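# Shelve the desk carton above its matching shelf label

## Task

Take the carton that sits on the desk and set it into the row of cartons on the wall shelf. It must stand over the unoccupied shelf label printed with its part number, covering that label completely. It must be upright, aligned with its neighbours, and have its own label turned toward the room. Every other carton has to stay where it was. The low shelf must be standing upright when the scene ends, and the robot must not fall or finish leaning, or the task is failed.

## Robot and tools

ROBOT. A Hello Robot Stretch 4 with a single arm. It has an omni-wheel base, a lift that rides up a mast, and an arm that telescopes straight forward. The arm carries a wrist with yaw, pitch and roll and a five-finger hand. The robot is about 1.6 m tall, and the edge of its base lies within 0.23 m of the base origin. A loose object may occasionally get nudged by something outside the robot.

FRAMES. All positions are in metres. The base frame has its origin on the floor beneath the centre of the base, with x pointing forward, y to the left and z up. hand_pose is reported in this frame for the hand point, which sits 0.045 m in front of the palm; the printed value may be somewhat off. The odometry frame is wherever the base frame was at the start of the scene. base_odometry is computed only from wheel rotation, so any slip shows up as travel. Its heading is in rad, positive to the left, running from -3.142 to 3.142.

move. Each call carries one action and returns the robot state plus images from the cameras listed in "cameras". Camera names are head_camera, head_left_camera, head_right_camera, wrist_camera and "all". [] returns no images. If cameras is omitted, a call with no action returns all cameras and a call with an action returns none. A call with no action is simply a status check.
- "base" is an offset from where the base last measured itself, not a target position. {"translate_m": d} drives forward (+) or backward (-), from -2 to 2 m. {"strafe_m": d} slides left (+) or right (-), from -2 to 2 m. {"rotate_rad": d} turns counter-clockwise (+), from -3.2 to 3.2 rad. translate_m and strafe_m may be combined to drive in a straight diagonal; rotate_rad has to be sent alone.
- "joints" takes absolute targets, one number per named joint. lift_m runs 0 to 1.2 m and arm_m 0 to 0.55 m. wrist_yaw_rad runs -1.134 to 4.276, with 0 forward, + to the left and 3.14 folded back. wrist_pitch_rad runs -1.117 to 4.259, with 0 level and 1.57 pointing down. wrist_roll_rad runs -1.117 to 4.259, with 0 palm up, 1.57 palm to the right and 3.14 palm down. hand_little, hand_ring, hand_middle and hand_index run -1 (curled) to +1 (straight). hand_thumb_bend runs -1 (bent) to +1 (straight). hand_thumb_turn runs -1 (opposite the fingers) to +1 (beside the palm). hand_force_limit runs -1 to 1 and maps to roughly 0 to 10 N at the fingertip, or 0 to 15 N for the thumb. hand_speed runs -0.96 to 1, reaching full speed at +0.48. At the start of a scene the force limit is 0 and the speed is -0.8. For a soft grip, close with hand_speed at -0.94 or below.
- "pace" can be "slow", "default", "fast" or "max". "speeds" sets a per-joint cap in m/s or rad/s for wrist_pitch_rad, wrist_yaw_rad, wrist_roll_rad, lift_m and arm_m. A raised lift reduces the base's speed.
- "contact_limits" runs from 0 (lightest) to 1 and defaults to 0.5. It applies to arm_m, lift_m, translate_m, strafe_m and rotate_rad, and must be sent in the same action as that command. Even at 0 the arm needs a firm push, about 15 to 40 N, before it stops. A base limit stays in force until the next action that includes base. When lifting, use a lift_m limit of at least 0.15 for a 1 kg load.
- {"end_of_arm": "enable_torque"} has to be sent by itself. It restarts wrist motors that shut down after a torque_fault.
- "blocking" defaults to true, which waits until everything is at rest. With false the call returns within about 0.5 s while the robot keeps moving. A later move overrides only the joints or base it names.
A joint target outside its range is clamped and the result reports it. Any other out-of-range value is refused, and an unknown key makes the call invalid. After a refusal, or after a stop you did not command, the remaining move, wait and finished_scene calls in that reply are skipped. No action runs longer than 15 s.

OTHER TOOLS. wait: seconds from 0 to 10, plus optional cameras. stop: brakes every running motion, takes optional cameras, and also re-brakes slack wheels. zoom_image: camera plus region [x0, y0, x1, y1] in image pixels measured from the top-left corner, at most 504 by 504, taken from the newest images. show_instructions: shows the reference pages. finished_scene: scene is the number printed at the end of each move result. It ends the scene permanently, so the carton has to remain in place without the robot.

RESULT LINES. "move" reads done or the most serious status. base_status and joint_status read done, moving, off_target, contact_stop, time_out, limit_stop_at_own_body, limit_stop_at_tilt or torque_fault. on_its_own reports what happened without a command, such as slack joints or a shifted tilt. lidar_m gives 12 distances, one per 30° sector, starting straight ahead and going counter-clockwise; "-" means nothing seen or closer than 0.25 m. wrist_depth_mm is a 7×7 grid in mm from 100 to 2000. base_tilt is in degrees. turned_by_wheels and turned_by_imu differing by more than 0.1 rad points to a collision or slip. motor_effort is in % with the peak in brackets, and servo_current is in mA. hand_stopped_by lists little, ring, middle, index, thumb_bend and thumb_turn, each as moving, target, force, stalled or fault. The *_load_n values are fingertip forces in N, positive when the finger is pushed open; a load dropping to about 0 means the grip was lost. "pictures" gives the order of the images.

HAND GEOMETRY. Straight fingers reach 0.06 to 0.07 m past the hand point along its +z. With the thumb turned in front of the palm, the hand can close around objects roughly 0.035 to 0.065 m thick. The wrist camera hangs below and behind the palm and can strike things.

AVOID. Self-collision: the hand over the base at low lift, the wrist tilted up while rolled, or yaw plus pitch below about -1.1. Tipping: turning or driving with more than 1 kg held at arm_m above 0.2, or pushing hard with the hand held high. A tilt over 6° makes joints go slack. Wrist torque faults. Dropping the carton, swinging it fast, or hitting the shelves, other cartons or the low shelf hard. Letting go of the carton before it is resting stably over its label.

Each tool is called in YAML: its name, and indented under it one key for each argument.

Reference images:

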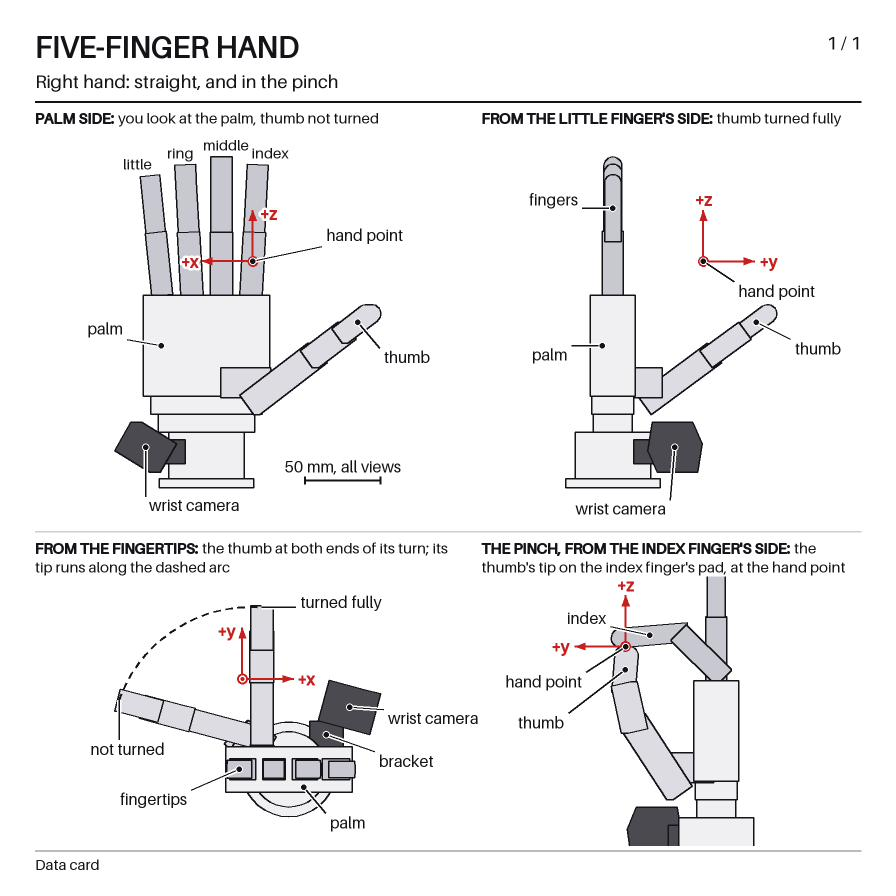

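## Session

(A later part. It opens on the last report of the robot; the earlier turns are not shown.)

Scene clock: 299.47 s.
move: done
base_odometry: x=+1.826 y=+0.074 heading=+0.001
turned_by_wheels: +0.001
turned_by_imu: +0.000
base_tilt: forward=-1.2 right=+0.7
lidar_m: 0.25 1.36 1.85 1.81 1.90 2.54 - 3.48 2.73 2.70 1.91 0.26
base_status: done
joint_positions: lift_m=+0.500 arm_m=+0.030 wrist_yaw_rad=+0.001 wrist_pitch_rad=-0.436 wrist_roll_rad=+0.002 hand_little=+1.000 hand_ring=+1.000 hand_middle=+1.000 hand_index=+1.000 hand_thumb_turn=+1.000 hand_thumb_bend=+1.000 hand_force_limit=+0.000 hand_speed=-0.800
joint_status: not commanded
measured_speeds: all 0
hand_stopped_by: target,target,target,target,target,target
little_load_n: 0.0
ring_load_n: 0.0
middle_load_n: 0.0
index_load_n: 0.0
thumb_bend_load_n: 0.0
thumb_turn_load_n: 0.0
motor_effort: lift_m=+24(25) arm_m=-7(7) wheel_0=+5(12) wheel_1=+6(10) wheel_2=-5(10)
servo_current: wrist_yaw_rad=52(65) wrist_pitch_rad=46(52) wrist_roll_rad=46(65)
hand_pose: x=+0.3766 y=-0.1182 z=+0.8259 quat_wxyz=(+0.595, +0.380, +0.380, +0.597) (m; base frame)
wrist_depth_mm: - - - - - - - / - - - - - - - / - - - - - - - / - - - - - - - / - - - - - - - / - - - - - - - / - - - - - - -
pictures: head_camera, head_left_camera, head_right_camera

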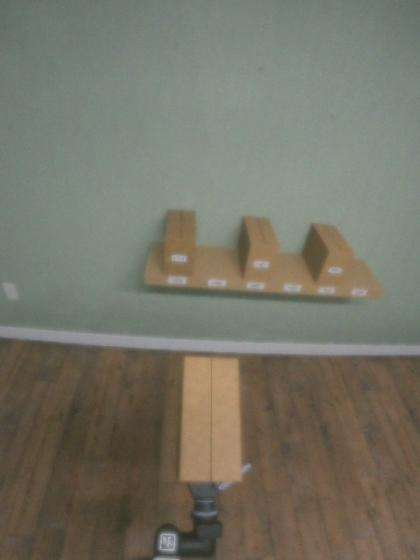

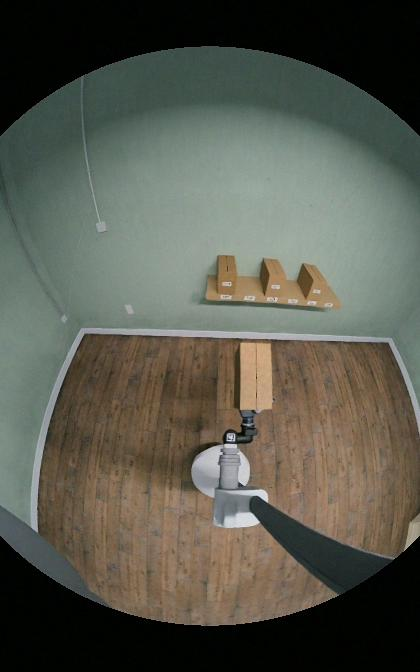

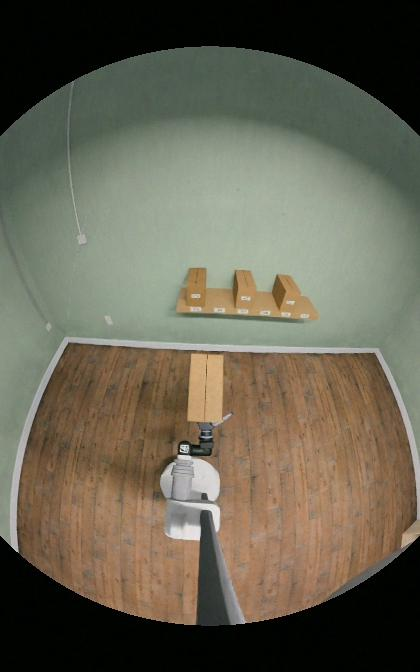

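move:
  joints: {"lift_m": 0.66}
  speeds: {"lift_m": 0.1}

move:
  base: {"translate_m": 0.2, "strafe_m": -0.06}
  pace: "slow"
  cameras: ["all"]

zoom_image:
  camera: "head_right_camera"
  region: [150, 240, 350, 440]

zoom_image:
  camera: "head_left_camera"
  region: [180, 240, 380, 440]

zoom_image:
  camera: "head_camera"
  region: [110, 220, 310, 440]

Scene clock: 356.47 s.
move: done
base_odometry: x=+1.826 y=+0.074 heading=+0.001
turned_by_wheels: +0.000
turned_by_imu: +0.000
base_tilt: forward=-1.1 right=+0.5
lidar_m: 0.26 1.37 1.84 1.80 1.88 2.56 - 3.50 2.72 2.72 1.91 0.28
base_status: not commanded
joint_positions: lift_m=+0.660 arm_m=+0.030 wrist_yaw_rad=+0.001 wrist_pitch_rad=-0.436 wrist_roll_rad=+0.002 hand_little=+1.000 hand_ring=+1.000 hand_middle=+1.000 hand_index=+1.000 hand_thumb_turn=+1.000 hand_thumb_bend=+1.000 hand_force_limit=+0.000 hand_speed=-0.800
joint_status: all done
measured_speeds: all 0
hand_stopped_by: target,target,target,target,target,target
little_load_n: 0.0
ring_load_n: 0.0
middle_load_n: 0.0
index_load_n: 0.0
thumb_bend_load_n: 0.0
thumb_turn_load_n: 0.0
motor_effort: lift_m=+25(32) arm_m=-7(7) wheel_0=+4(5) wheel_1=+7(7) wheel_2=-4(5)
servo_current: wrist_yaw_rad=26(72) wrist_pitch_rad=46(52) wrist_roll_rad=39(65)
hand_pose: x=+0.3766 y=-0.1182 z=+0.9859 quat_wxyz=(+0.595, +0.380, +0.380, +0.597) (m; base frame)
wrist_depth_mm: - - - - - - - / - - - - - - - / - - - - - - - / - - - - - - - / - - - - - - - / - - - - - - - / - - - - - - -
pictures: none

Scene clock: 359.80 s.
move: done
base_odometry: x=+2.026 y=+0.014 heading=+0.001
turned_by_wheels: +0.000
turned_by_imu: +0.000
base_tilt: forward=-1.2 right=+0.8
lidar_m: 0.27 1.17 1.59 1.87 1.94 2.63 - 3.28 2.76 2.64 1.64 0.27
base_status: done
joint_positions: lift_m=+0.660 arm_m=+0.030 wrist_yaw_rad=+0.001 wrist_pitch_rad=-0.436 wrist_roll_rad=+0.002 hand_little=+1.000 hand_ring=+1.000 hand_middle=+1.000 hand_index=+1.000 hand_thumb_turn=+1.000 hand_thumb_bend=+1.000 hand_force_limit=+0.000 hand_speed=-0.800
joint_status: not commanded
measured_speeds: all 0
hand_stopped_by: target,target,target,target,target,target
little_load_n: 0.0
ring_load_n: 0.0
middle_load_n: 0.5
index_load_n: 0.0
thumb_bend_load_n: 0.0
thumb_turn_load_n: 0.0
motor_effort: lift_m=+24(25) arm_m=-7(7) wheel_0=+5(11) wheel_1=+6(10) wheel_2=-5(9)
servo_current: wrist_yaw_rad=52(59) wrist_pitch_rad=26(59) wrist_roll_rad=46(78)
hand_pose: x=+0.3766 y=-0.1182 z=+0.9859 quat_wxyz=(+0.595, +0.380, +0.380, +0.597) (m; base frame)
wrist_depth_mm: - - - - - - - / - - - - - - - / - - - - - - - / - - - - - - - / - - - - - - - / - - - - - - - / - - - - - - -
pictures: head_camera, head_left_camera, head_right_camera, wrist_camera
camera_calibration:
wrist_camera: T_world_to_cam=[[0.136497, -0.983992, -0.11458, -0.0248208], [0.364918, 0.157473, -0.917626, 0.765249], [0.92098, 0.0834409, 0.380571, -0.559538], [0, 0, 0, 1]] pos_world=[0.239458, -0.0982412, 0.912312]

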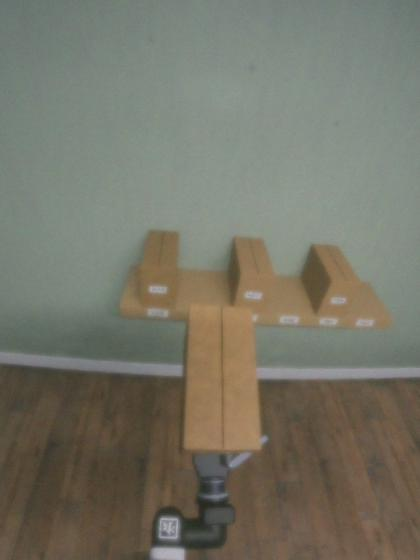

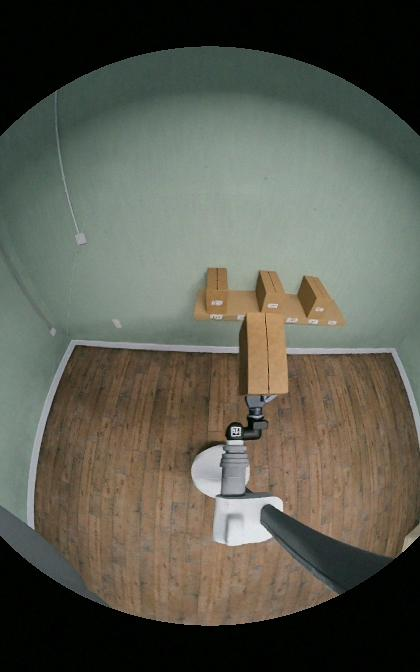

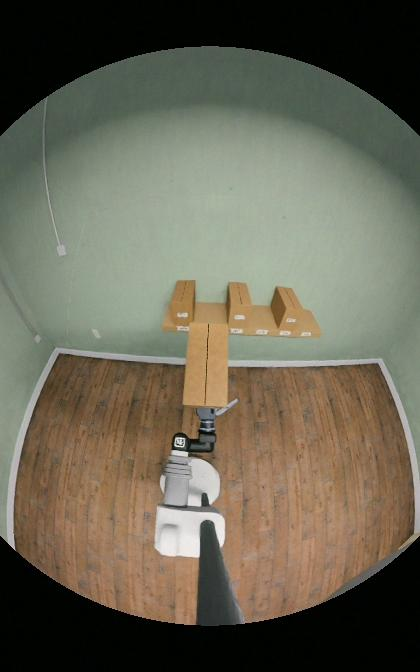

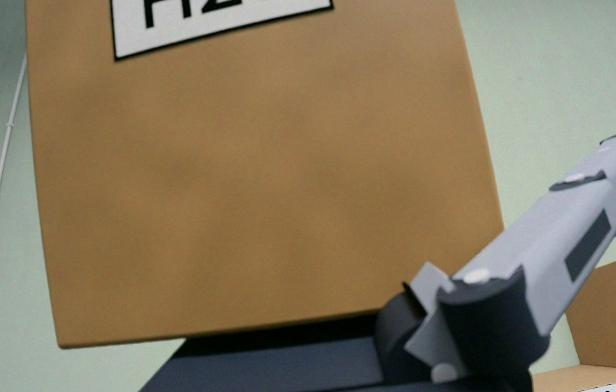

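Scaled by 2.520 from the camera's 420x672 image, which has a finer 600x960 frame.

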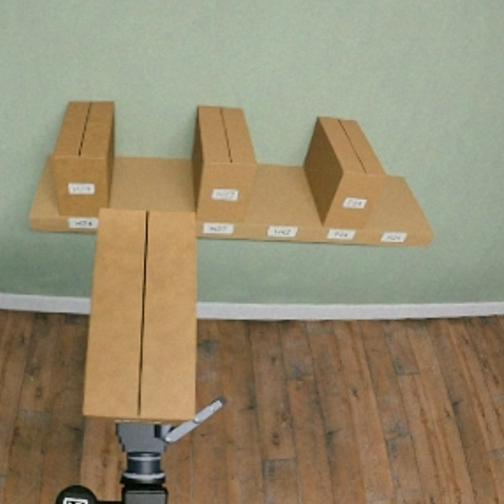

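Scaled by 2.520 from the camera's 420x672 image, which has a finer 600x960 frame.

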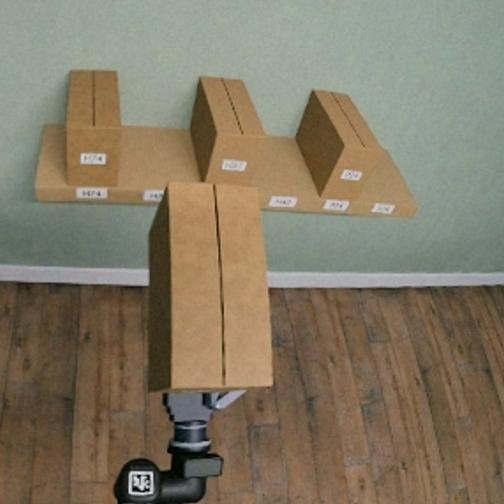

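Scaled by 2.291 from the camera's 420x560 image, which has a finer 600x800 frame.

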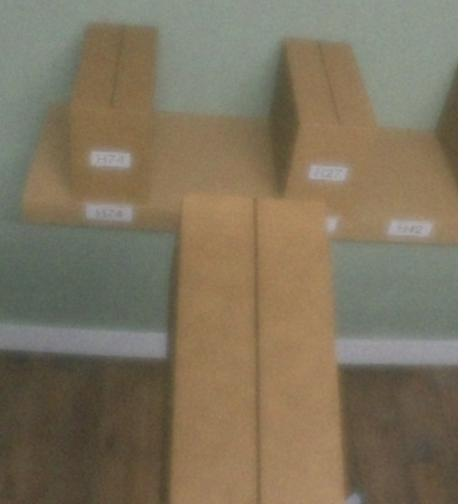

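move:
  base: {"translate_m": 0.17}
  pace: "slow"
  cameras: ["head_camera","head_left_camera","head_right_camera"]

zoom_image:
  camera: "head_right_camera"
  region: [130, 280, 330, 440]

zoom_image:
  camera: "head_left_camera"
  region: [160, 260, 360, 420]

zoom_image:
  camera: "head_camera"
  region: [80, 260, 300, 460]

Scene clock: 373.57 s.
move: done
base_odometry: x=+2.196 y=+0.014 heading=+0.002
turned_by_wheels: +0.001
turned_by_imu: +0.000
base_tilt: forward=-1.1 right=+0.7
lidar_m: 0.26 0.73 1.36 1.87 1.97 2.61 - 3.25 2.78 2.64 1.04 0.28
base_status: done
joint_positions: lift_m=+0.660 arm_m=+0.030 wrist_yaw_rad=+0.001 wrist_pitch_rad=-0.436 wrist_roll_rad=+0.002 hand_little=+1.000 hand_ring=+1.000 hand_middle=+1.000 hand_index=+1.000 hand_thumb_turn=+1.000 hand_thumb_bend=+1.000 hand_force_limit=+0.000 hand_speed=-0.800
joint_status: not commanded
measured_speeds: all 0
hand_stopped_by: target,target,target,target,target,target
little_load_n: 0.0
ring_load_n: 0.0
middle_load_n: 0.5
index_load_n: 0.0
thumb_bend_load_n: 0.0
thumb_turn_load_n: 0.0
motor_effort: lift_m=+25(25) arm_m=-7(7) wheel_0=+5(11) wheel_1=+7(10) wheel_2=-5(10)
servo_current: wrist_yaw_rad=46(78) wrist_pitch_rad=20(59) wrist_roll_rad=65(65)
hand_pose: x=+0.3766 y=-0.1182 z=+0.9859 quat_wxyz=(+0.595, +0.380, +0.380, +0.597) (m; base frame)
wrist_depth_mm: - - - - - - - / - - - - - - - / - - - - - - - / - - - - - - - / - - - - - - - / - - - - - - - / - - - - - - -
pictures: head_camera, head_left_camera, head_right_camera

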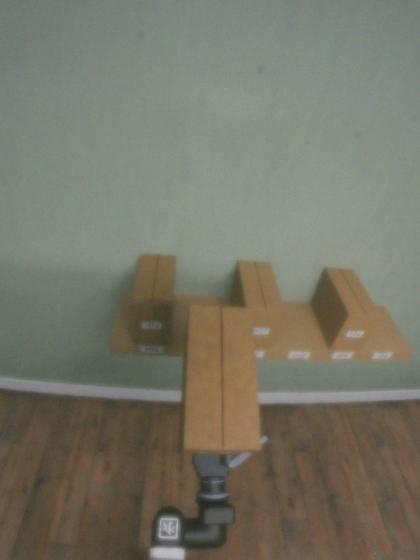

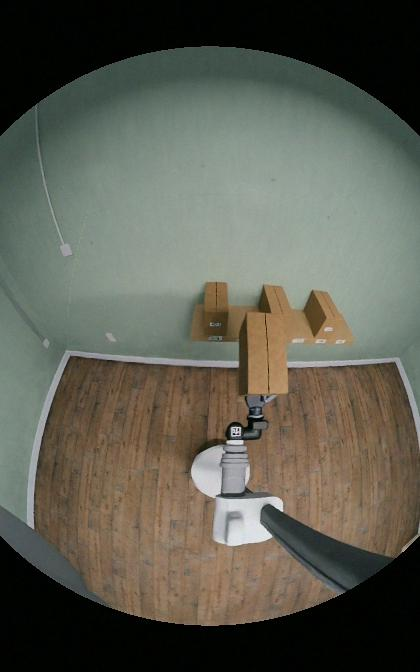

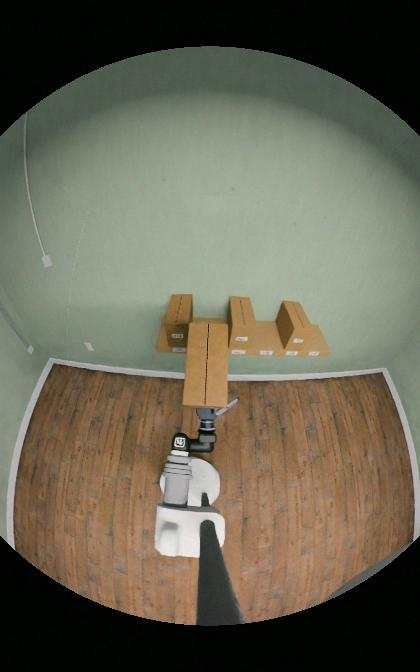

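Scaled by 2.520 from the camera's 420x672 image, which has a finer 600x960 frame.

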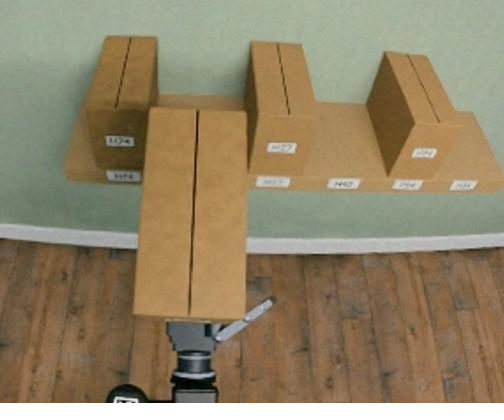

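Scaled by 2.520 from the camera's 420x672 image, which has a finer 600x960 frame.

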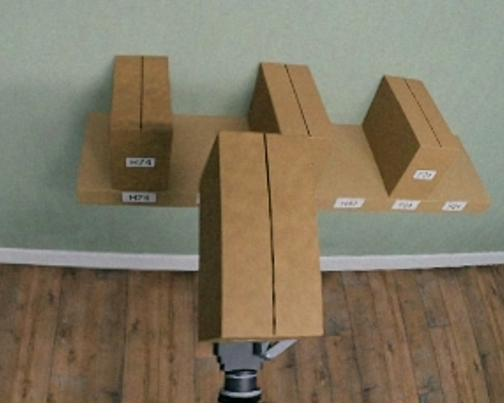

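Scaled by 2.291 from the camera's 420x560 image, which has a finer 600x800 frame.

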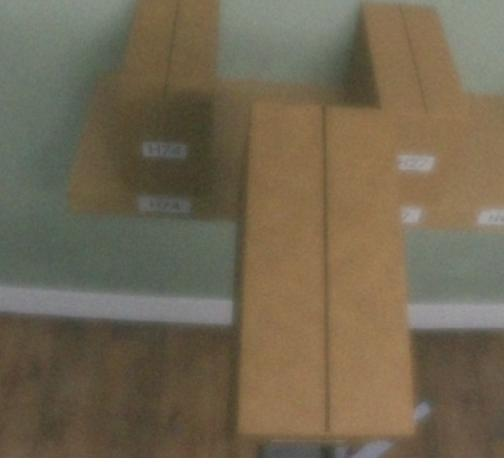

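move:
  joints: {"wrist_pitch_rad": -0.235}
  speeds: {"wrist_pitch_rad": 0.15}

move:
  joints: {"arm_m": 0.15}
  speeds: {"arm_m": 0.06}
  cameras: ["all"]

zoom_image:
  camera: "head_right_camera"
  region: [130, 260, 330, 420]

zoom_image:
  camera: "head_left_camera"
  region: [160, 240, 360, 400]

Scene clock: 402.17 s.
move: done
base_odometry: x=+2.196 y=+0.014 heading=+0.002
turned_by_wheels: +0.000
turned_by_imu: +0.000
base_tilt: forward=-1.2 right=+0.8
lidar_m: 0.31 0.75 1.33 1.89 1.95 2.63 - 3.28 2.75 2.64 1.03 0.32
base_status: not commanded
joint_positions: lift_m=+0.660 arm_m=+0.030 wrist_yaw_rad=+0.001 wrist_pitch_rad=-0.230 wrist_roll_rad=+0.002 hand_little=+1.000 hand_ring=+1.000 hand_middle=+1.000 hand_index=+1.000 hand_thumb_turn=+1.000 hand_thumb_bend=+1.000 hand_force_limit=+0.000 hand_speed=-0.800
joint_status: all done
measured_speeds: all 0
hand_stopped_by: target,target,target,target,target,target
little_load_n: 0.0
ring_load_n: -0.5
middle_load_n: 0.0
index_load_n: 0.0
thumb_bend_load_n: 0.0
thumb_turn_load_n: 0.0
motor_effort: lift_m=+25(25) arm_m=-7(7) wheel_0=+5(5) wheel_1=+7(7) wheel_2=-5(5)
servo_current: wrist_yaw_rad=46(65) wrist_pitch_rad=13(65) wrist_roll_rad=39(72)
hand_pose: x=+0.4031 y=-0.1182 z=+0.9470 quat_wxyz=(+0.553, +0.439, +0.439, +0.555) (m; base frame)
wrist_depth_mm: - - - - - - - / - - - - - - - / - - - - - - - / - - - - - - - / - - - - - - - / - - - - - - - / - - - - - - -
pictures: none

Scene clock: 404.60 s.
move: done
base_odometry: x=+2.196 y=+0.014 heading=+0.002
turned_by_wheels: +0.000
turned_by_imu: +0.000
base_tilt: forward=-1.1 right=+0.6
lidar_m: 0.43 0.74 1.35 1.86 1.96 2.62 - 3.28 2.76 2.64 1.01 0.47
base_status: not commanded
joint_positions: lift_m=+0.660 arm_m=+0.150 wrist_yaw_rad=+0.001 wrist_pitch_rad=-0.230 wrist_roll_rad=+0.002 hand_little=+1.000 hand_ring=+1.000 hand_middle=+1.000 hand_index=+1.000 hand_thumb_turn=+1.000 hand_thumb_bend=+1.000 hand_force_limit=+0.000 hand_speed=-0.800
joint_status: all done
measured_speeds: all 0
hand_stopped_by: target,target,target,target,target,target
little_load_n: 0.0
ring_load_n: 0.0
middle_load_n: 0.0
index_load_n: 0.0
thumb_bend_load_n: 0.0
thumb_turn_load_n: 0.0
motor_effort: lift_m=+25(25) arm_m=+7(9) wheel_0=+5(6) wheel_1=+7(7) wheel_2=-5(5)
servo_current: wrist_yaw_rad=26(65) wrist_pitch_rad=26(52) wrist_roll_rad=39(65)
hand_pose: x=+0.5226 y=-0.1182 z=+0.9470 quat_wxyz=(+0.553, +0.439, +0.439, +0.555) (m; base frame)
wrist_depth_mm: - - - - - - - / - - - - - - - / - - - - - - - / - - - - - - - / - - - - - - - / - - - - - - - / - - - - - - -
pictures: head_camera, head_left_camera, head_right_camera, wrist_camera
camera_calibration:
wrist_camera: T_world_to_cam=[[0.110211, -0.984009, -0.13993, -0.0114687], [0.169924, 0.15737, -0.972811, 0.830398], [0.979275, 0.0834367, 0.18455, -0.524029], [0, 0, 0, 1]] pos_world=[0.373328, -0.0982415, 0.902925]

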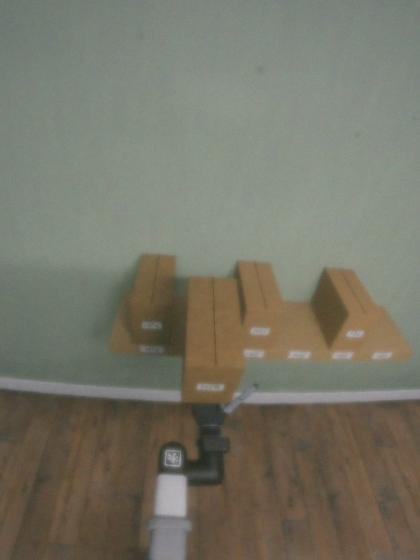

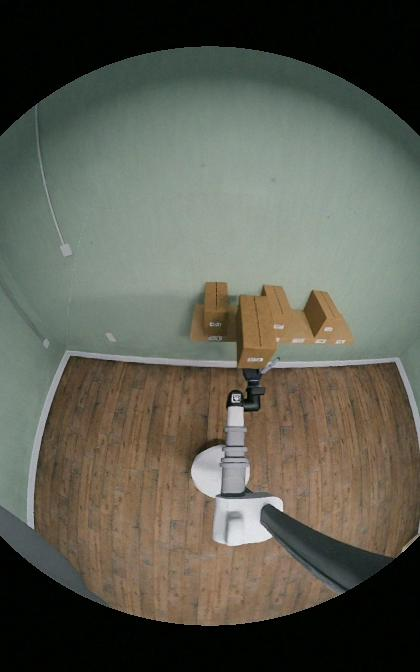

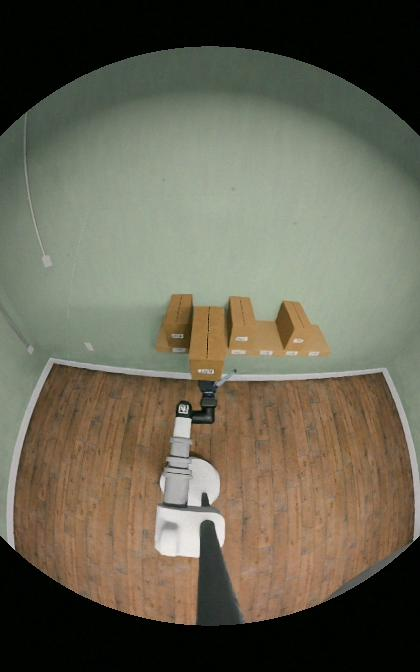

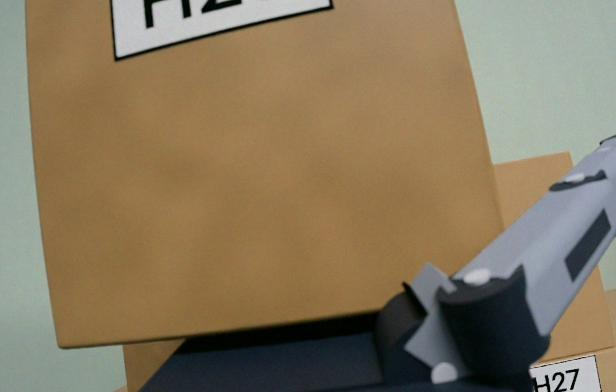

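Scaled by 2.520 from the camera's 420x672 image, which has a finer 600x960 frame.

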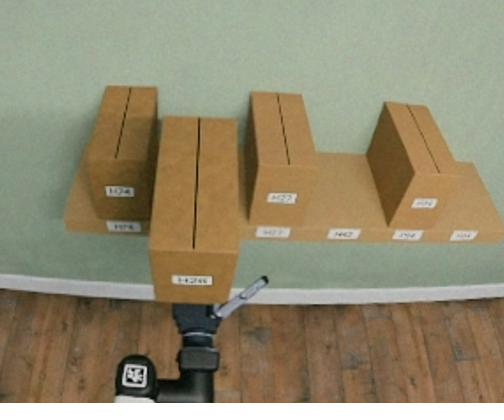

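Scaled by 2.520 from the camera's 420x672 image, which has a finer 600x960 frame.

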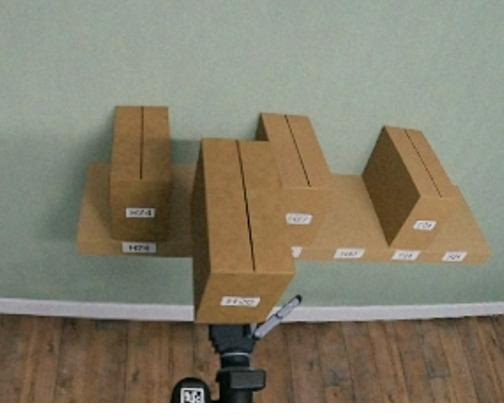

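move:
  joints: {"arm_m": 0.207}
  speeds: {"arm_m": 0.05}

move:
  joints: {"lift_m": 0.61}
  speeds: {"lift_m": 0.04}
  cameras: ["all"]

zoom_image:
  camera: "head_right_camera"
  region: [130, 260, 330, 420]

zoom_image:
  camera: "head_left_camera"
  region: [160, 240, 360, 400]

Scene clock: 418.27 s.
move: done
base_odometry: x=+2.196 y=+0.014 heading=+0.002
turned_by_wheels: +0.000
turned_by_imu: +0.000
base_tilt: forward=-1.3 right=+0.8
lidar_m: 0.48 0.71 1.34 1.88 1.96 2.60 - 3.28 2.76 2.65 1.03 0.73
base_status: not commanded
joint_positions: lift_m=+0.660 arm_m=+0.207 wrist_yaw_rad=+0.001 wrist_pitch_rad=-0.230 wrist_roll_rad=+0.002 hand_little=+1.000 hand_ring=+1.000 hand_middle=+1.000 hand_index=+1.000 hand_thumb_turn=+1.000 hand_thumb_bend=+1.000 hand_force_limit=+0.000 hand_speed=-0.800
joint_status: all done
measured_speeds: all 0
hand_stopped_by: target,target,target,target,target,target
little_load_n: 0.0
ring_load_n: 0.0
middle_load_n: 0.5
index_load_n: 0.0
thumb_bend_load_n: 0.0
thumb_turn_load_n: 0.0
motor_effort: lift_m=+25(25) arm_m=+7(10) wheel_0=+5(5) wheel_1=+7(7) wheel_2=-4(5)
servo_current: wrist_yaw_rad=46(65) wrist_pitch_rad=46(65) wrist_roll_rad=52(65)
hand_pose: x=+0.5796 y=-0.1182 z=+0.9470 quat_wxyz=(+0.553, +0.439, +0.439, +0.555) (m; base frame)
wrist_depth_mm: - - - - - - - / - - - - - - - / - - - - - - - / - - - - - - - / - - - - - - - / - - - - - - - / - 296 - - - - -
pictures: none

Scene clock: 419.93 s.
move: done
base_odometry: x=+2.196 y=+0.014 heading=+0.002
turned_by_wheels: +0.000
turned_by_imu: +0.000
base_tilt: forward=-1.2 right=+0.8
lidar_m: 0.48 0.73 1.34 1.89 1.96 2.61 - 3.30 2.75 2.64 1.02 0.74
base_status: not commanded
joint_positions: lift_m=+0.610 arm_m=+0.207 wrist_yaw_rad=+0.001 wrist_pitch_rad=-0.230 wrist_roll_rad=+0.002 hand_little=+1.000 hand_ring=+1.000 hand_middle=+1.000 hand_index=+1.000 hand_thumb_turn=+1.000 hand_thumb_bend=+1.000 hand_force_limit=+0.000 hand_speed=-0.800
joint_status: all done
measured_speeds: all 0
hand_stopped_by: target,target,target,target,target,target
little_load_n: 0.0
ring_load_n: 0.0
middle_load_n: 0.0
index_load_n: 0.0
thumb_bend_load_n: 0.0
thumb_turn_load_n: 0.0
motor_effort: lift_m=+19(26) arm_m=+7(7) wheel_0=+5(5) wheel_1=+7(7) wheel_2=-5(5)
servo_current: wrist_yaw_rad=52(72) wrist_pitch_rad=20(46) wrist_roll_rad=46(59)
hand_pose: x=+0.5797 y=-0.1182 z=+0.8974 quat_wxyz=(+0.553, +0.440, +0.439, +0.555) (m; base frame)
wrist_depth_mm: - - - - - - - / - - - - - - - / - - - - - - - / - - - - - - - / - - - - - - - / - - - - - - - / - 298 - - - - -
pictures: head_camera, head_left_camera, head_right_camera, wrist_camera
camera_calibration:
wrist_camera: T_world_to_cam=[[0.110171, -0.984011, -0.139946, -0.0246583], [0.169637, 0.157353, -0.972863, 0.772708], [0.979329, 0.0834411, 0.184261, -0.570586], [0, 0, 0, 1]] pos_world=[0.430428, -0.0982415, 0.853425]

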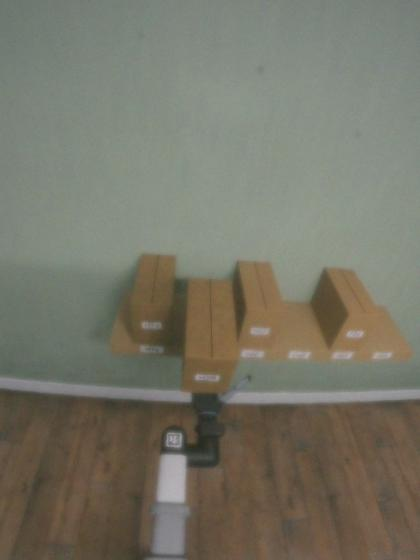

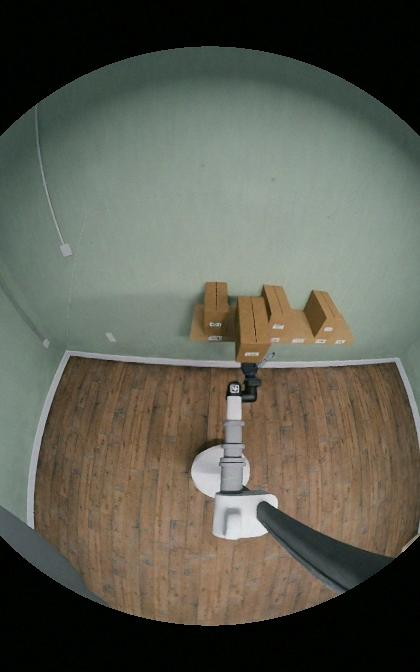

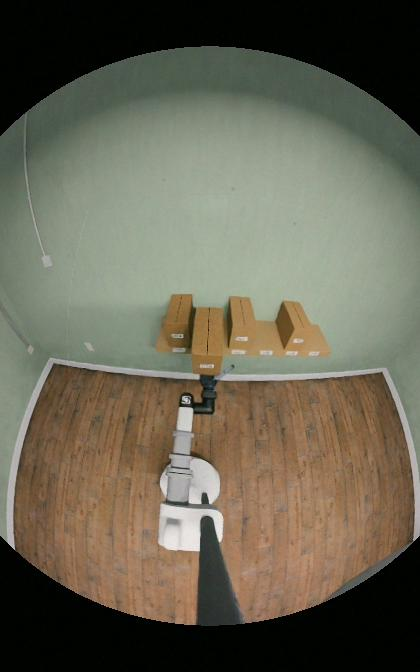

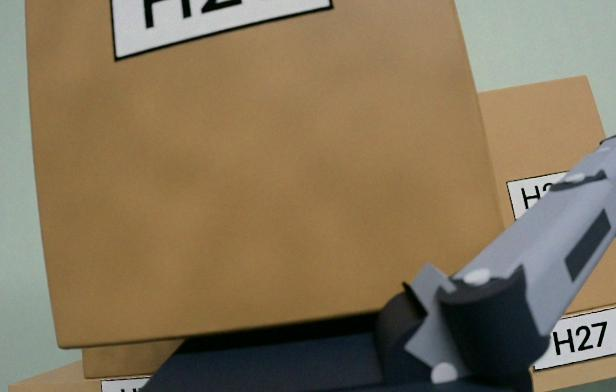

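Scaled by 2.520 from the camera's 420x672 image, which has a finer 600x960 frame.

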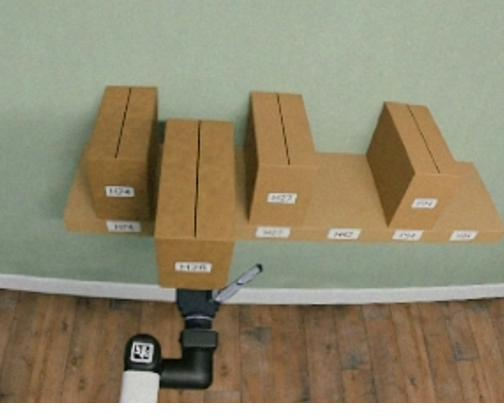

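Scaled by 2.520 from the camera's 420x672 image, which has a finer 600x960 frame.

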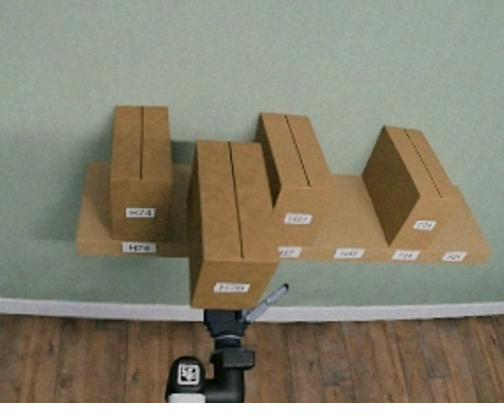

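move:
  joints: {"lift_m": 0.568}
  speeds: {"lift_m": 0.04}
  cameras: ["all"]

zoom_image:
  camera: "head_left_camera"
  region: [180, 280, 300, 380]

zoom_image:
  camera: "head_right_camera"
  region: [150, 290, 270, 390]

zoom_image:
  camera: "wrist_camera"
  region: [0, 200, 250, 392]

zoom_image:
  camera: "wrist_camera"
  region: [416, 50, 616, 392]

Scene clock: 440.27 s.
move: done
base_odometry: x=+2.196 y=+0.014 heading=+0.002
turned_by_wheels: +0.000
turned_by_imu: +0.000
base_tilt: forward=-1.0 right=+0.7
lidar_m: 0.48 0.72 1.34 1.86 1.95 2.63 - 3.27 2.75 2.63 1.02 0.72
base_status: not commanded
joint_positions: lift_m=+0.568 arm_m=+0.207 wrist_yaw_rad=+0.001 wrist_pitch_rad=-0.230 wrist_roll_rad=+0.002 hand_little=+1.000 hand_ring=+1.000 hand_middle=+1.000 hand_index=+1.000 hand_thumb_turn=+1.000 hand_thumb_bend=+1.000 hand_force_limit=+0.000 hand_speed=-0.800
joint_status: all done
measured_speeds: all 0
hand_stopped_by: target,target,target,target,target,target
little_load_n: 0.0
ring_load_n: 0.0
middle_load_n: 0.0
index_load_n: 0.0
thumb_bend_load_n: 0.0
thumb_turn_load_n: 0.0
motor_effort: lift_m=+19(25) arm_m=+7(7) wheel_0=+5(5) wheel_1=+7(7) wheel_2=-5(5)
servo_current: wrist_yaw_rad=46(72) wrist_pitch_rad=20(52) wrist_roll_rad=59(65)
hand_pose: x=+0.5797 y=-0.1182 z=+0.8554 quat_wxyz=(+0.553, +0.440, +0.439, +0.555) (m; base frame)
wrist_depth_mm: - - - - - - - / - - - - - - 290 / - - - - - - 283 / - - - - - - - / - - - - - - - / - - - - - - - / 300 290 - - - - -
pictures: head_camera, head_left_camera, head_right_camera, wrist_camera
camera_calibration:
wrist_camera: T_world_to_cam=[[0.110171, -0.984011, -0.139946, -0.030536], [0.169637, 0.157353, -0.972863, 0.731847], [0.979329, 0.0834411, 0.184261, -0.562847], [0, 0, 0, 1]] pos_world=[0.430428, -0.0982415, 0.811425]

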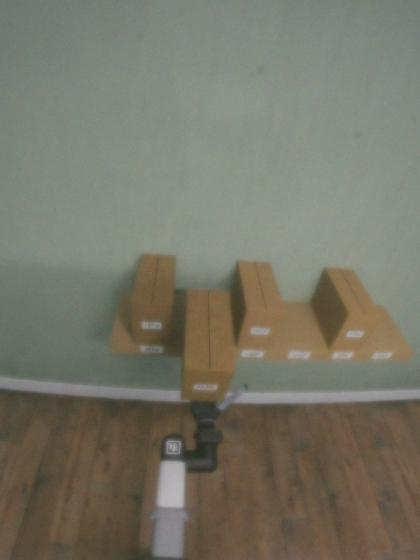

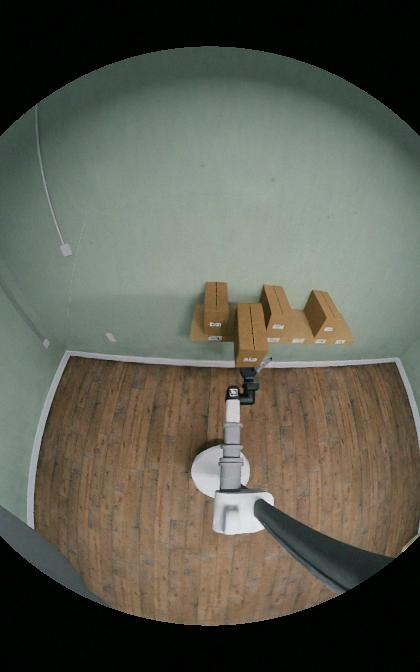

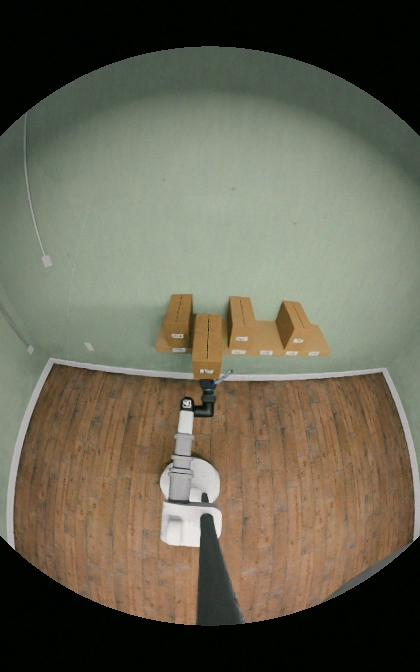

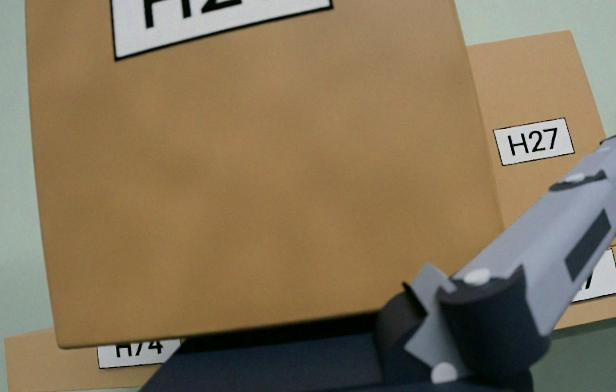

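Scaled by 4.200 from the camera's 420x672 image, which has a finer 600x960 frame.

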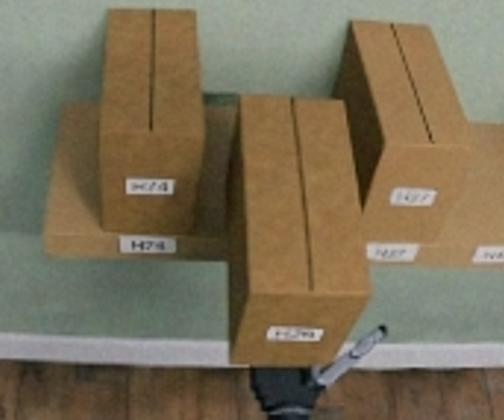

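Scaled by 4.200 from the camera's 420x672 image, which has a finer 600x960 frame.

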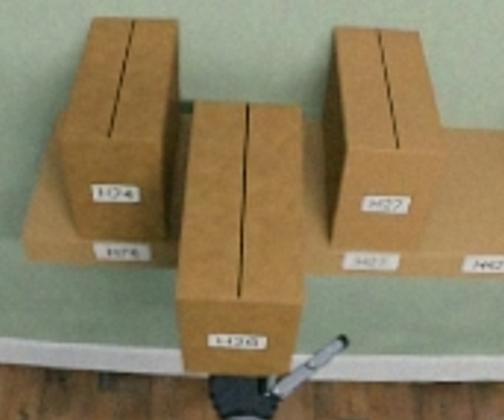

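Scaled by 2.016.

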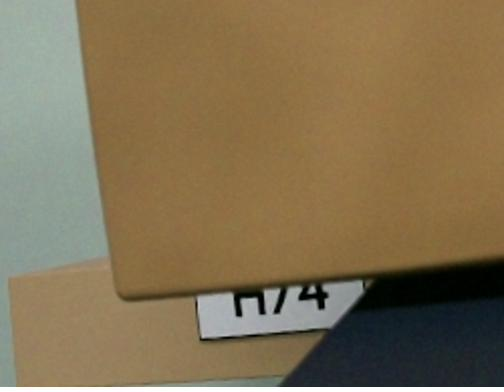

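Scaled by 1.474.

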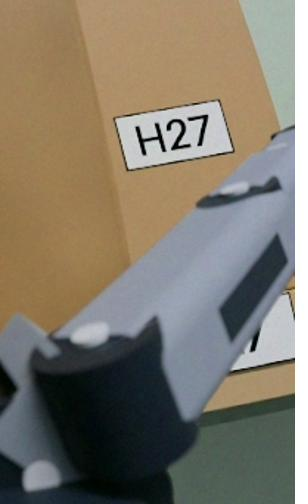

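move:
  joints: {"arm_m": 0.232}
  speeds: {"arm_m": 0.05}

move:
  joints: {"lift_m": 0.548}
  speeds: {"lift_m": 0.03}
  cameras: ["wrist_camera"]

move:
  joints: {"lift_m": 0.54}
  speeds: {"lift_m": 0.02}
  cameras: ["wrist_camera", "head_right_camera"]

Scene clock: 457.23 s.
move: done
base_odometry: x=+2.196 y=+0.014 heading=+0.002
turned_by_wheels: +0.000
turned_by_imu: +0.000
base_tilt: forward=-1.1 right=+0.6
lidar_m: 0.50 0.73 1.34 1.89 1.95 2.65 - 3.27 2.77 2.64 1.03 0.72
base_status: not commanded
joint_positions: lift_m=+0.568 arm_m=+0.232 wrist_yaw_rad=+0.001 wrist_pitch_rad=-0.230 wrist_roll_rad=+0.002 hand_little=+1.000 hand_ring=+1.000 hand_middle=+1.000 hand_index=+1.000 hand_thumb_turn=+1.000 hand_thumb_bend=+1.000 hand_force_limit=+0.000 hand_speed=-0.800
joint_status: all done
measured_speeds: all 0
hand_stopped_by: target,target,target,target,target,target
little_load_n: 0.0
ring_load_n: 0.0
middle_load_n: 0.5
index_load_n: 0.0
thumb_bend_load_n: 0.0
thumb_turn_load_n: 0.0
motor_effort: lift_m=+19(19) arm_m=+7(9) wheel_0=+5(5) wheel_1=+7(7) wheel_2=-5(5)
servo_current: wrist_yaw_rad=33(65) wrist_pitch_rad=33(46) wrist_roll_rad=39(59)
hand_pose: x=+0.6047 y=-0.1182 z=+0.8554 quat_wxyz=(+0.553, +0.440, +0.439, +0.555) (m; base frame)
wrist_depth_mm: - - - - - - - / 101 - - - - - 265 / 101 - - - - - 259 / - - - - - - - / - - - - - - - / - - - - - - - / 274 265 - - - - -
pictures: none

Scene clock: 458.27 s.
move: done
base_odometry: x=+2.196 y=+0.014 heading=+0.002
turned_by_wheels: +0.000
turned_by_imu: +0.000
base_tilt: forward=-1.2 right=+0.7
lidar_m: 0.51 0.73 1.35 1.88 1.96 2.62 - 3.28 2.76 2.64 1.03 0.74
base_status: not commanded
joint_positions: lift_m=+0.548 arm_m=+0.232 wrist_yaw_rad=+0.001 wrist_pitch_rad=-0.230 wrist_roll_rad=+0.002 hand_little=+1.000 hand_ring=+1.000 hand_middle=+1.000 hand_index=+1.000 hand_thumb_turn=+1.000 hand_thumb_bend=+1.000 hand_force_limit=+0.000 hand_speed=-0.800
joint_status: all done
measured_speeds: all 0
hand_stopped_by: target,target,target,target,target,target
little_load_n: 0.0
ring_load_n: 0.0
middle_load_n: 0.5
index_load_n: 0.0
thumb_bend_load_n: 0.0
thumb_turn_load_n: 0.0
motor_effort: lift_m=+19(24) arm_m=+7(7) wheel_0=+5(5) wheel_1=+7(7) wheel_2=-5(5)
servo_current: wrist_yaw_rad=33(59) wrist_pitch_rad=26(46) wrist_roll_rad=46(46)
hand_pose: x=+0.6047 y=-0.1182 z=+0.8354 quat_wxyz=(+0.553, +0.440, +0.439, +0.555) (m; base frame)
wrist_depth_mm: - - - - - - 272 / 101 - - - - - 265 / 101 - - - - - 259 / - - - - - - - / - - - - - - - / - - - - - - - / 276 267 - - - - -
pictures: wrist_camera
camera_calibration:
wrist_camera: T_world_to_cam=[[0.110173, -0.984009, -0.139956, -0.0360815], [0.169636, 0.157364, -0.972862, 0.708149], [0.979329, 0.0834411, 0.184261, -0.583645], [0, 0, 0, 1]] pos_world=[0.455428, -0.0982415, 0.791425]

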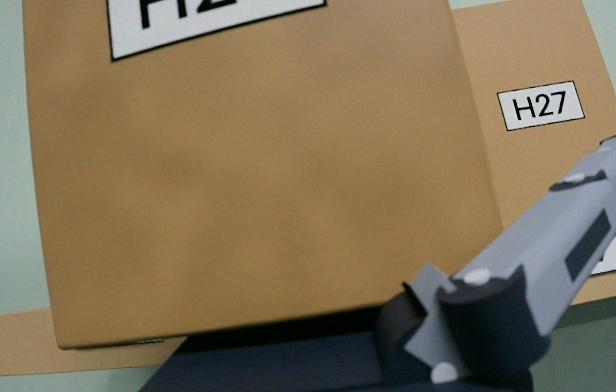

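Scene clock: 459.00 s.
move: done
base_odometry: x=+2.196 y=+0.014 heading=+0.002
turned_by_wheels: +0.000
turned_by_imu: +0.000
base_tilt: forward=-1.1 right=+0.7
lidar_m: 0.51 0.70 1.33 1.88 1.96 2.61 - 3.27 2.76 2.64 1.03 0.72
base_status: not commanded
joint_positions: lift_m=+0.540 arm_m=+0.232 wrist_yaw_rad=+0.001 wrist_pitch_rad=-0.230 wrist_roll_rad=+0.002 hand_little=+1.000 hand_ring=+1.000 hand_middle=+1.000 hand_index=+1.000 hand_thumb_turn=+1.000 hand_thumb_bend=+1.000 hand_force_limit=+0.000 hand_speed=-0.800
joint_status: all done
measured_speeds: all 0
hand_stopped_by: target,target,target,target,target,target
little_load_n: 0.0
ring_load_n: 0.0
middle_load_n: 0.0
index_load_n: 0.0
thumb_bend_load_n: -0.5
thumb_turn_load_n: 0.0
motor_effort: lift_m=+19(22) arm_m=+7(7) wheel_0=+5(5) wheel_1=+7(7) wheel_2=-5(5)
servo_current: wrist_yaw_rad=39(65) wrist_pitch_rad=33(46) wrist_roll_rad=39(59)
hand_pose: x=+0.6047 y=-0.1182 z=+0.8274 quat_wxyz=(+0.553, +0.440, +0.439, +0.555) (m; base frame)
wrist_depth_mm: - - - - - - 271 / 100 - - - - - 264 / 101 - - - - - 258 / - - - - - - - / - - - - - - - / - - - - - - - / 277 - - - - - -
pictures: head_right_camera, wrist_camera
camera_calibration:
wrist_camera: T_world_to_cam=[[0.110173, -0.984009, -0.139956, -0.0372011], [0.169636, 0.157364, -0.972862, 0.700367], [0.979329, 0.0834411, 0.184261, -0.582171], [0, 0, 0, 1]] pos_world=[0.455428, -0.0982415, 0.783425]

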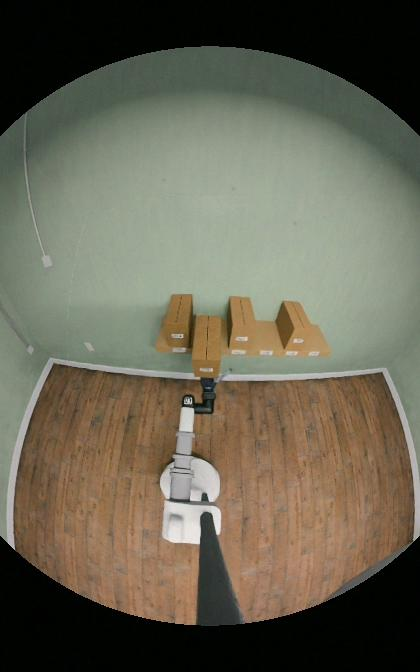

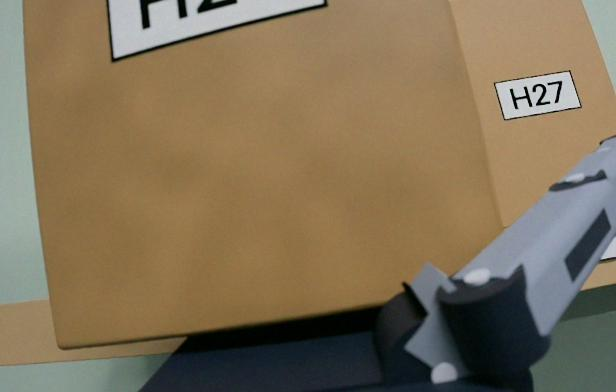

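move:
  joints: {"lift_m": 0.533}
  speeds: {"lift_m": 0.02}
  cameras: ["wrist_camera"]

move:
  joints: {"lift_m": 0.527}
  speeds: {"lift_m": 0.02}
  cameras: ["wrist_camera"]

Scene clock: 463.37 s.
move: done
base_odometry: x=+2.196 y=+0.014 heading=+0.002
turned_by_wheels: +0.000
turned_by_imu: +0.000
base_tilt: forward=-1.2 right=+0.8
lidar_m: 0.48 0.73 1.35 1.89 1.97 2.61 - 3.27 2.77 2.65 1.03 0.72
base_status: not commanded
joint_positions: lift_m=+0.533 arm_m=+0.232 wrist_yaw_rad=+0.001 wrist_pitch_rad=-0.230 wrist_roll_rad=+0.002 hand_little=+1.000 hand_ring=+1.000 hand_middle=+1.000 hand_index=+1.000 hand_thumb_turn=+1.000 hand_thumb_bend=+1.000 hand_force_limit=+0.000 hand_speed=-0.800
joint_status: all done
measured_speeds: all 0
hand_stopped_by: target,target,target,target,target,target
little_load_n: 0.0
ring_load_n: 0.0
middle_load_n: 0.0
index_load_n: 0.0
thumb_bend_load_n: 0.0
thumb_turn_load_n: 0.0
motor_effort: lift_m=+18(23) arm_m=+7(7) wheel_0=+5(5) wheel_1=+7(7) wheel_2=-5(5)
servo_current: wrist_yaw_rad=52(59) wrist_pitch_rad=33(39) wrist_roll_rad=33(59)
hand_pose: x=+0.6047 y=-0.1182 z=+0.8205 quat_wxyz=(+0.553, +0.440, +0.439, +0.555) (m; base frame)
wrist_depth_mm: - - - - - - 272 / - - - - - - 266 / - - - - - - 260 / - - - - - - - / - - - - - - - / - - - - - - - / - - - - - - -
pictures: wrist_camera
camera_calibration:
wrist_camera: T_world_to_cam=[[0.110173, -0.984009, -0.139956, -0.0381808], [0.169636, 0.157364, -0.972862, 0.693557], [0.979329, 0.0834411, 0.184261, -0.580881], [0, 0, 0, 1]] pos_world=[0.455428, -0.0982415, 0.776425]

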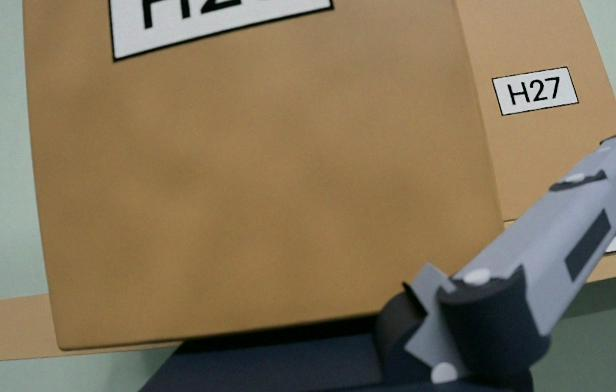

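Scene clock: 464.00 s.
move: done
base_odometry: x=+2.196 y=+0.014 heading=+0.002
turned_by_wheels: +0.000
turned_by_imu: +0.000
base_tilt: forward=-1.2 right=+0.8
lidar_m: 0.49 0.73 1.35 1.87 1.97 2.62 - 3.30 2.78 2.63 1.02 0.73
base_status: not commanded
joint_positions: lift_m=+0.527 arm_m=+0.232 wrist_yaw_rad=+0.001 wrist_pitch_rad=-0.230 wrist_roll_rad=+0.002 hand_little=+1.000 hand_ring=+1.000 hand_middle=+1.000 hand_index=+1.000 hand_thumb_turn=+1.000 hand_thumb_bend=+1.000 hand_force_limit=+0.000 hand_speed=-0.800
joint_status: all done
measured_speeds: all 0
hand_stopped_by: target,target,target,target,target,target
little_load_n: 0.0
ring_load_n: 0.5
middle_load_n: 0.0
index_load_n: 0.0
thumb_bend_load_n: 0.0
thumb_turn_load_n: 0.5
motor_effort: lift_m=+19(21) arm_m=+7(7) wheel_0=+5(5) wheel_1=+7(7) wheel_2=-5(5)
servo_current: wrist_yaw_rad=39(78) wrist_pitch_rad=26(39) wrist_roll_rad=33(59)
hand_pose: x=+0.6047 y=-0.1182 z=+0.8145 quat_wxyz=(+0.553, +0.440, +0.439, +0.555) (m; base frame)
wrist_depth_mm: - - - - - - 272 / - - - - - - 266 / - - - - - - 260 / - - - - - - - / - - - - - - - / - - - - - - - / - - - - - - -
pictures: wrist_camera
camera_calibration:
wrist_camera: T_world_to_cam=[[0.110173, -0.984009, -0.139956, -0.0390206], [0.169636, 0.157364, -0.972862, 0.687719], [0.979329, 0.0834411, 0.184261, -0.579775], [0, 0, 0, 1]] pos_world=[0.455428, -0.0982415, 0.770425]

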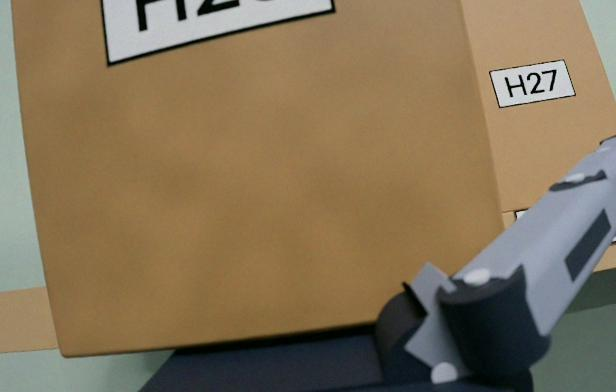

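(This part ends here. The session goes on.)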